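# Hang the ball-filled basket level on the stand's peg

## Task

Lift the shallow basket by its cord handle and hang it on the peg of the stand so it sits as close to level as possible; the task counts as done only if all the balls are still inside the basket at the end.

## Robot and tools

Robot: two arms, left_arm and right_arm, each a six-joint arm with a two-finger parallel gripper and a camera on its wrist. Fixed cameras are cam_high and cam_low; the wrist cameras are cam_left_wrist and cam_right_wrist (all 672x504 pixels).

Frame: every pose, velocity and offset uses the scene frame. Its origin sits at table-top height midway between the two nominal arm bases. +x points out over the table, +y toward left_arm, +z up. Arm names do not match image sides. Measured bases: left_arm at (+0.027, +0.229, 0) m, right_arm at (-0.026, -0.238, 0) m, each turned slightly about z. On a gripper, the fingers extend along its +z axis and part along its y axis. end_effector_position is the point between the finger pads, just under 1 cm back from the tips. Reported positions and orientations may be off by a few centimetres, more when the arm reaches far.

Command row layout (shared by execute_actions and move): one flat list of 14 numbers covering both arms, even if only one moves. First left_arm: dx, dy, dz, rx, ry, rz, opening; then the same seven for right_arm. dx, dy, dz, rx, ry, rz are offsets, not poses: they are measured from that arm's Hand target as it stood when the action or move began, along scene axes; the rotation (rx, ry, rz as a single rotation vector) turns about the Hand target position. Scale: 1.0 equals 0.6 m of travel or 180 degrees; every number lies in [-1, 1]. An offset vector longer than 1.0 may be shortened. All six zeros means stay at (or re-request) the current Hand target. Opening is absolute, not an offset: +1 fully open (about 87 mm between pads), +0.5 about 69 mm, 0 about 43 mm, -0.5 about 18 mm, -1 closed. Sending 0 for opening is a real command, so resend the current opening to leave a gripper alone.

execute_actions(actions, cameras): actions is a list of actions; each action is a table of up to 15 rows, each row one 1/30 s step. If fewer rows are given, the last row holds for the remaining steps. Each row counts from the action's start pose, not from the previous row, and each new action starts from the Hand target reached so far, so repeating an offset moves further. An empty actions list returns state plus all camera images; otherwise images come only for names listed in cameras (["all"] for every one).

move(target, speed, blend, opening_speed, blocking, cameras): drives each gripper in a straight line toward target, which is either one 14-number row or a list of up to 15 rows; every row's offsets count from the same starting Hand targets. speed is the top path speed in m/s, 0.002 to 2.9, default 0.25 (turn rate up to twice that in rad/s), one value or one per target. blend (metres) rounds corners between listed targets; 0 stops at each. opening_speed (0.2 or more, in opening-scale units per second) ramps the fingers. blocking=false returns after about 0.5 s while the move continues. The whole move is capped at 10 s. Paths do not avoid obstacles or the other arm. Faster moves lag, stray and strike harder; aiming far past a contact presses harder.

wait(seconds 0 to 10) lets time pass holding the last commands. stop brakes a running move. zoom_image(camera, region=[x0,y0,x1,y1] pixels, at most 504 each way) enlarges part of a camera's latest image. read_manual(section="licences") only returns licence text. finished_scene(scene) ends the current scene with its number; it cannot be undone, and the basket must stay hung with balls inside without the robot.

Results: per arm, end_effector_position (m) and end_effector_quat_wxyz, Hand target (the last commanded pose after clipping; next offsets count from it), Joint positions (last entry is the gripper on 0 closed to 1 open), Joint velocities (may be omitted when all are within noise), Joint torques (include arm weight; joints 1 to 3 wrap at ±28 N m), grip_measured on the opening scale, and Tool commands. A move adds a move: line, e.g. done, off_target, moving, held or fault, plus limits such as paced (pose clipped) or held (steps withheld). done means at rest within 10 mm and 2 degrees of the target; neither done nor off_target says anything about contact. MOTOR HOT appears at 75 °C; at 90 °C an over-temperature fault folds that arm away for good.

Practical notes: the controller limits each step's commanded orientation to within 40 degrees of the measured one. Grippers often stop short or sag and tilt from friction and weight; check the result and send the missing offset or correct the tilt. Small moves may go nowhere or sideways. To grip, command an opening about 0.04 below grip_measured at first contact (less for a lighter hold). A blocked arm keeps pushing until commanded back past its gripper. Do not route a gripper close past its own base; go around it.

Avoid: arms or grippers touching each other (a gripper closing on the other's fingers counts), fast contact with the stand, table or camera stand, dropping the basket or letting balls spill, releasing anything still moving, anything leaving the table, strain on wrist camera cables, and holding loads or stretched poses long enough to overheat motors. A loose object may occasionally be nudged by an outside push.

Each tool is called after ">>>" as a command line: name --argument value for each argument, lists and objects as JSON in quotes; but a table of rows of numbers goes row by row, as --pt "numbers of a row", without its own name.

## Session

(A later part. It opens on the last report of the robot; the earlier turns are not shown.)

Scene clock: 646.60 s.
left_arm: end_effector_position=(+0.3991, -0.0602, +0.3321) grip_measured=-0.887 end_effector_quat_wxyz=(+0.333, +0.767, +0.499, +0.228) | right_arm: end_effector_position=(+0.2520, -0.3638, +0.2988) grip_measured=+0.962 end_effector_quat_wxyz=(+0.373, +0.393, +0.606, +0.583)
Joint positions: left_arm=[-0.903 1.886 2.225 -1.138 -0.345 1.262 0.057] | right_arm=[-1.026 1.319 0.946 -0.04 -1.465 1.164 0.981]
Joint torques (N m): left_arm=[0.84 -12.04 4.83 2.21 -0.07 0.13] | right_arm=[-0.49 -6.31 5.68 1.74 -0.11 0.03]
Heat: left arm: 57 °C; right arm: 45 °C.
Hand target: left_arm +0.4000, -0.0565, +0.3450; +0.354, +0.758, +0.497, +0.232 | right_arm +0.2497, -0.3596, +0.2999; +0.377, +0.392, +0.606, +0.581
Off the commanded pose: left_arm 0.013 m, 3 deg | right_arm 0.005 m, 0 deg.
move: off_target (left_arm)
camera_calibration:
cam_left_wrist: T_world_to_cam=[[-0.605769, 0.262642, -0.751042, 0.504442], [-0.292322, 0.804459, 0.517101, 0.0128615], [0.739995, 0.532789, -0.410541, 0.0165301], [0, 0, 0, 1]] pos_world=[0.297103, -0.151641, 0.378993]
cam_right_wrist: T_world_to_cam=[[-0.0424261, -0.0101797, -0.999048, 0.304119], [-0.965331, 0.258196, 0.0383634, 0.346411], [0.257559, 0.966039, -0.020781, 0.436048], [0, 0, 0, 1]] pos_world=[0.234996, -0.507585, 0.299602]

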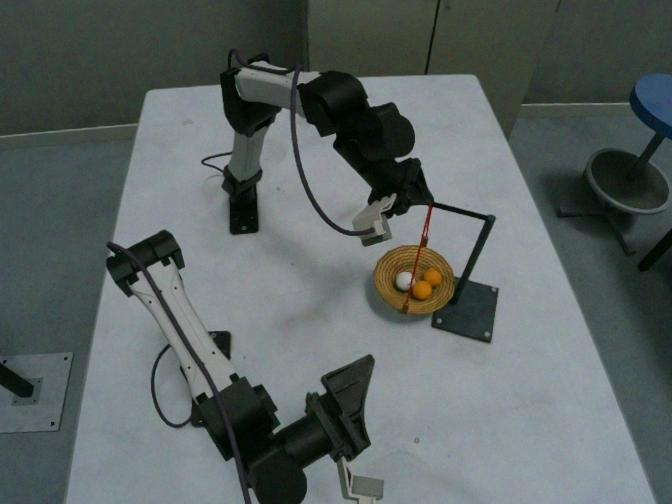

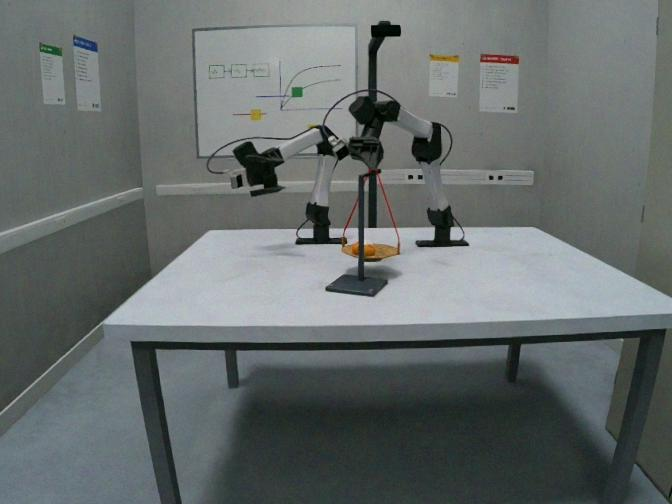

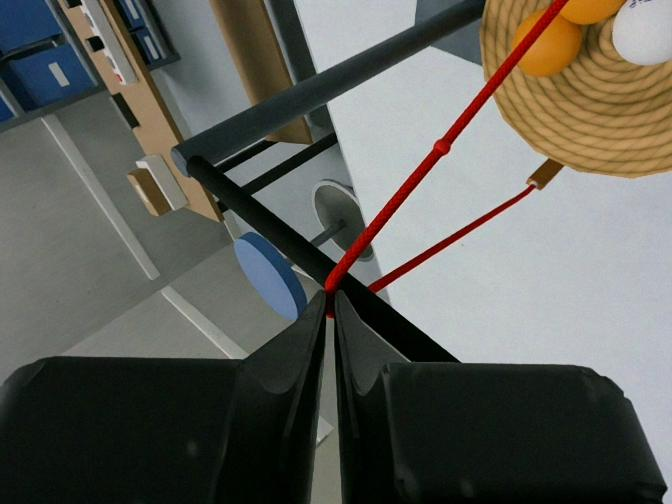

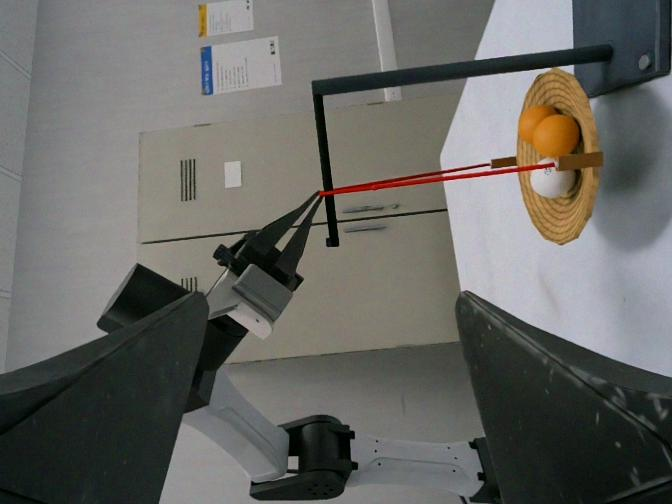

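>>> move --target '[0, 0, 0.002, 0, 0, 0, -0.75, 0, 0, 0, 0, 0, 0, 1]' --cameras '["cam_left_wrist", "cam_right_wrist", "cam_low"]' --speed 0.03 --opening_speed 0.2

>>> zoom_image --camera "cam_low" --region '[340, 140, 420, 220]'

>>> zoom_image --camera "cam_right_wrist" --region '[200, 70, 400, 270]'

>>> zoom_image --camera "cam_left_wrist" --region '[230, 200, 430, 400]'

Scene clock: 666.13 s.
left_arm: end_effector_position=(+0.4001, -0.0613, +0.3334) grip_measured=-0.750 end_effector_quat_wxyz=(+0.337, +0.765, +0.498, +0.229) | right_arm: end_effector_position=(+0.2520, -0.3638, +0.2988) grip_measured=+0.962 end_effector_quat_wxyz=(+0.373, +0.393, +0.606, +0.583)
Joint positions: left_arm=[-0.903 1.886 2.225 -1.129 -0.345 1.262 0.125] | right_arm=[-1.026 1.319 0.946 -0.04 -1.465 1.164 0.981]
Joint torques (N m): left_arm=[0.84 -11.77 5.59 2.08 -0.07 0.13] | right_arm=[-0.43 -6.13 5.79 1.75 -0.12 0.01]
Heat: left arm: 52 °C; right arm: 45 °C.
Hand target: left_arm +0.4000, -0.0565, +0.3462; +0.354, +0.758, +0.497, +0.232 | right_arm +0.2497, -0.3596, +0.2999; +0.377, +0.392, +0.606, +0.581
Off the commanded pose: left_arm 0.014 m, 2 deg | right_arm 0.005 m, 0 deg.
move: off_target (left_arm)
camera_calibration:
cam_left_wrist: T_world_to_cam=[[-0.601472, 0.257662, -0.756202, 0.505987], [-0.295175, 0.807906, 0.510058, 0.017098], [0.742363, 0.529998, -0.409878, 0.0155905], [0, 0, 0, 1]] pos_world=[0.29781, -0.15245, 0.380298]
cam_right_wrist: T_world_to_cam=[[-0.0424261, -0.0101797, -0.999048, 0.304119], [-0.965331, 0.258196, 0.0383634, 0.346411], [0.257559, 0.966039, -0.020781, 0.436048], [0, 0, 0, 1]] pos_world=[0.234996, -0.507585, 0.299602]
Images, in order (width x height): cam_low 672x504, cam_left_wrist 672x504, cam_right_wrist 672x504.

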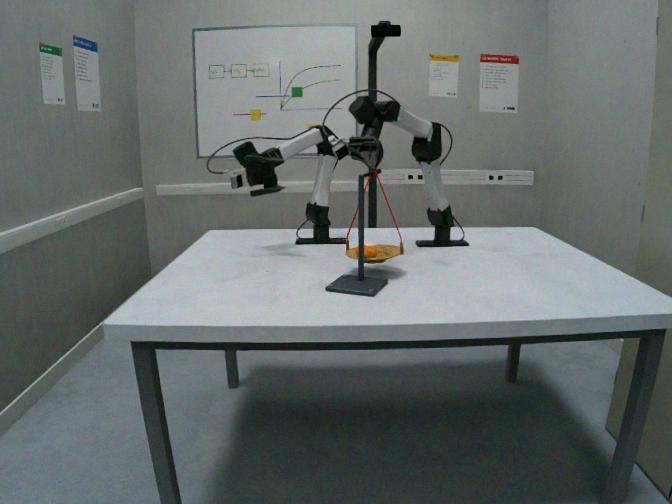

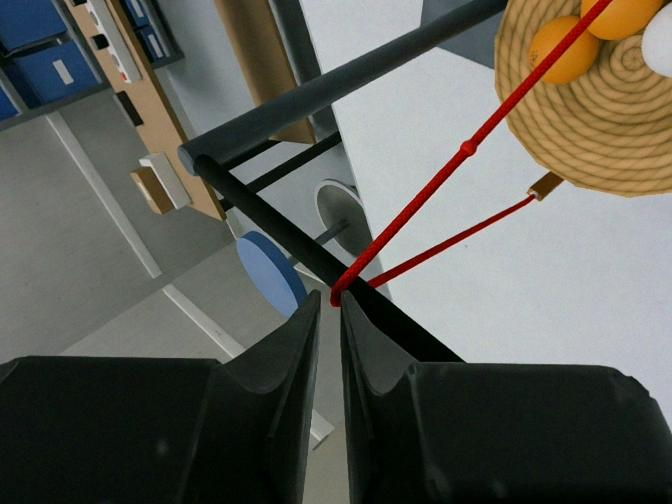

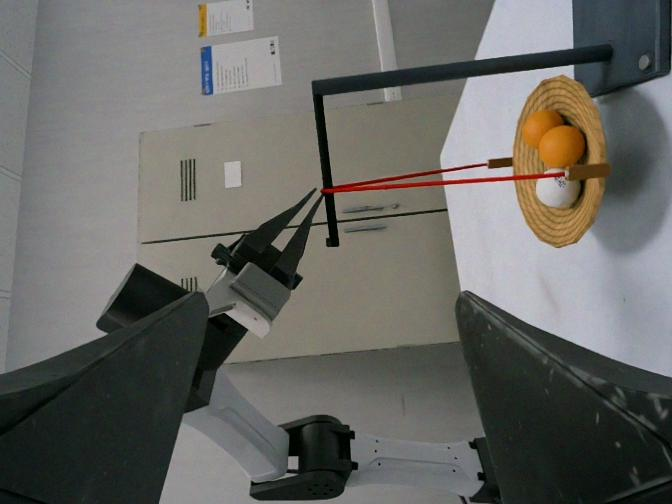

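Scaled by 6.300 from the camera's 672x504 image, which has a finer 960x720 frame.

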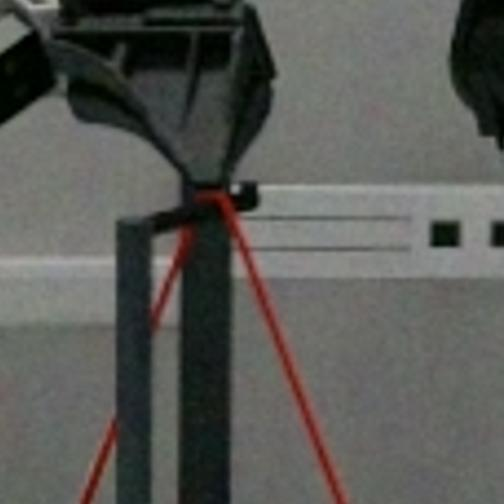

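Scaled by 2.520 from the camera's 672x504 image, which has a finer 960x720 frame.

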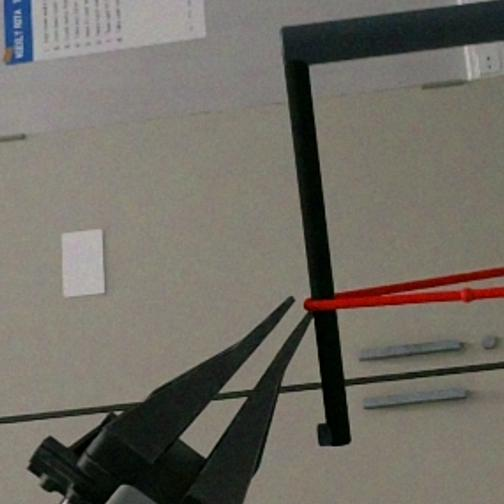

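Scaled by 2.520 from the camera's 672x504 image, which has a finer 960x720 frame.

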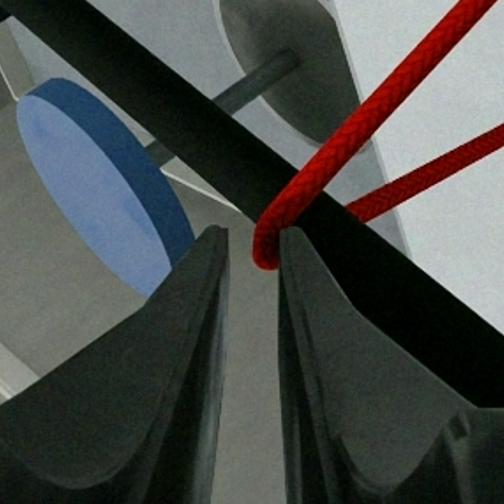

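>>> move --pt "-0.061 0.0267 0.006 0 0 0 -0.75 0 0 0 0 0 0 1" --pt "-0.12 0.053 0.07 0 0 0 -0.75 0 0 0 0 0 0 1" --cameras '["all"]' --speed 0.04

>>> zoom_image --camera "cam_low" --region '[320, 150, 440, 270]'

>>> zoom_image --camera "cam_right_wrist" --region '[280, 70, 620, 270]'

>>> zoom_image --camera "cam_high" --region '[360, 160, 530, 350]'

Scene clock: 676.53 s.
left_arm: end_effector_position=(+0.3346, -0.0330, +0.3718) grip_measured=-0.750 end_effector_quat_wxyz=(+0.338, +0.768, +0.494, +0.228) | right_arm: end_effector_position=(+0.2520, -0.3638, +0.2988) grip_measured=+0.962 end_effector_quat_wxyz=(+0.373, +0.393, +0.606, +0.583)
Joint positions: left_arm=[-1.006 1.735 2.225 -1.306 -0.411 1.192 0.125] | right_arm=[-1.026 1.319 0.946 -0.04 -1.465 1.164 0.981]
Joint torques (N m): left_arm=[-0.31 -9.61 7.53 1.68 -0.27 -0.07] | right_arm=[-0.65 -6.24 5.64 1.71 -0.11 0.03]
Heat: left arm: 52 °C; right arm: 45 °C.
Hand target: left_arm +0.3280, -0.0248, +0.3881; +0.354, +0.758, +0.497, +0.232 | right_arm +0.2497, -0.3596, +0.2999; +0.377, +0.392, +0.606, +0.581
Off the commanded pose: left_arm 0.019 m, 2 deg | right_arm 0.005 m, 0 deg.
move: off_target (left_arm)
camera_calibration:
cam_left_wrist: T_world_to_cam=[[-0.597353, 0.265682, -0.756692, 0.487522], [-0.2877, 0.809736, 0.511425, -0.0476258], [0.748597, 0.523202, -0.407262, 0.0617256], [0, 0, 0, 1]] pos_world=[0.231313, -0.123257, 0.418399]
cam_right_wrist: T_world_to_cam=[[-0.0424261, -0.0101797, -0.999048, 0.304119], [-0.965331, 0.258196, 0.0383634, 0.346411], [0.257559, 0.966039, -0.020781, 0.436048], [0, 0, 0, 1]] pos_world=[0.234996, -0.507585, 0.299602]

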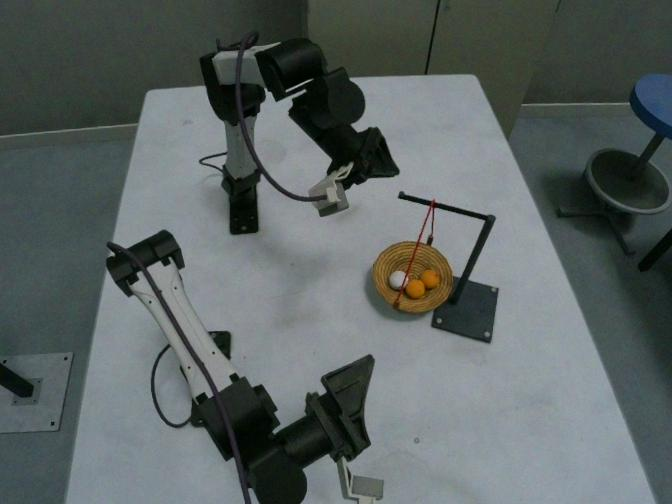

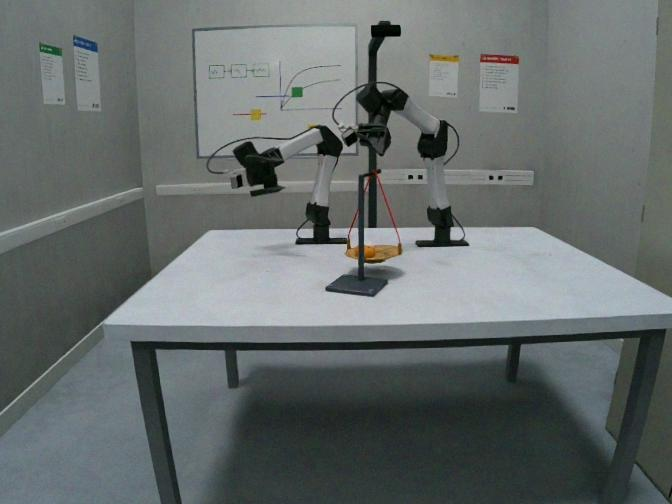

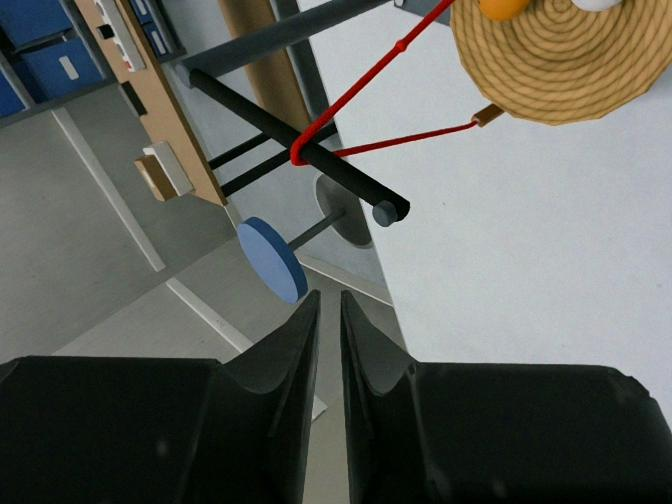

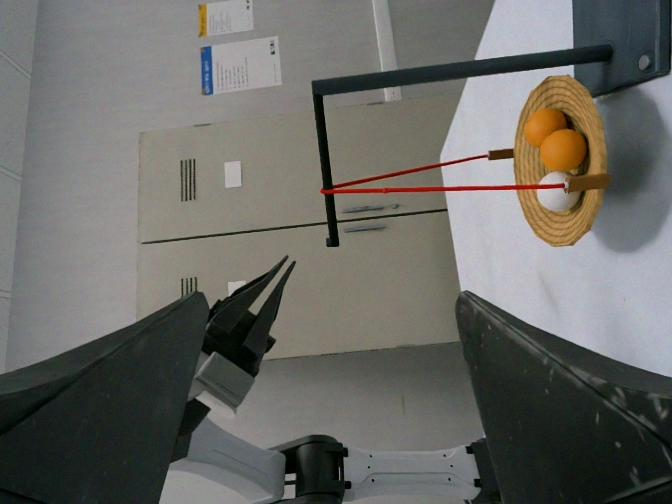

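Scaled by 4.200 from the camera's 672x504 image, which has a finer 960x720 frame.

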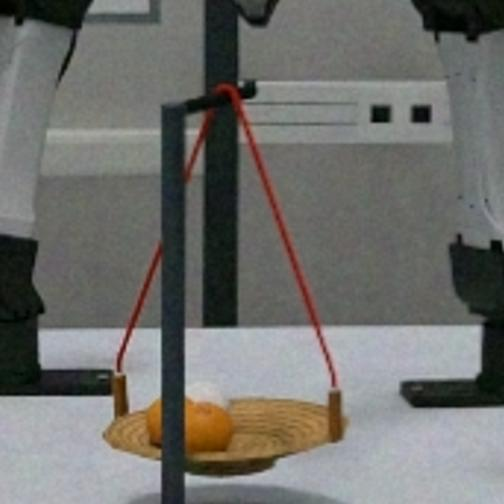

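Scaled by 1.482 from the camera's 672x504 image, which has a finer 960x720 frame.

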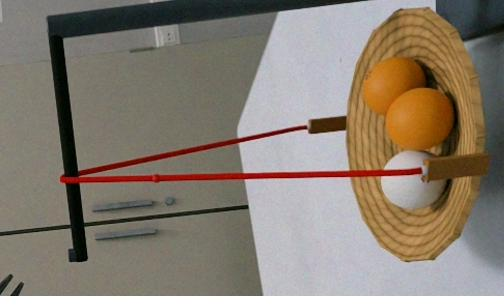

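Scaled by 2.653 from the camera's 672x504 image, which has a finer 960x720 frame.

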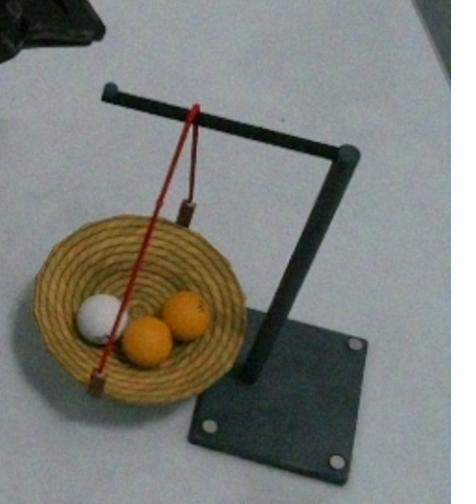

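>>> finished_scene --scene 1

The scene is finished.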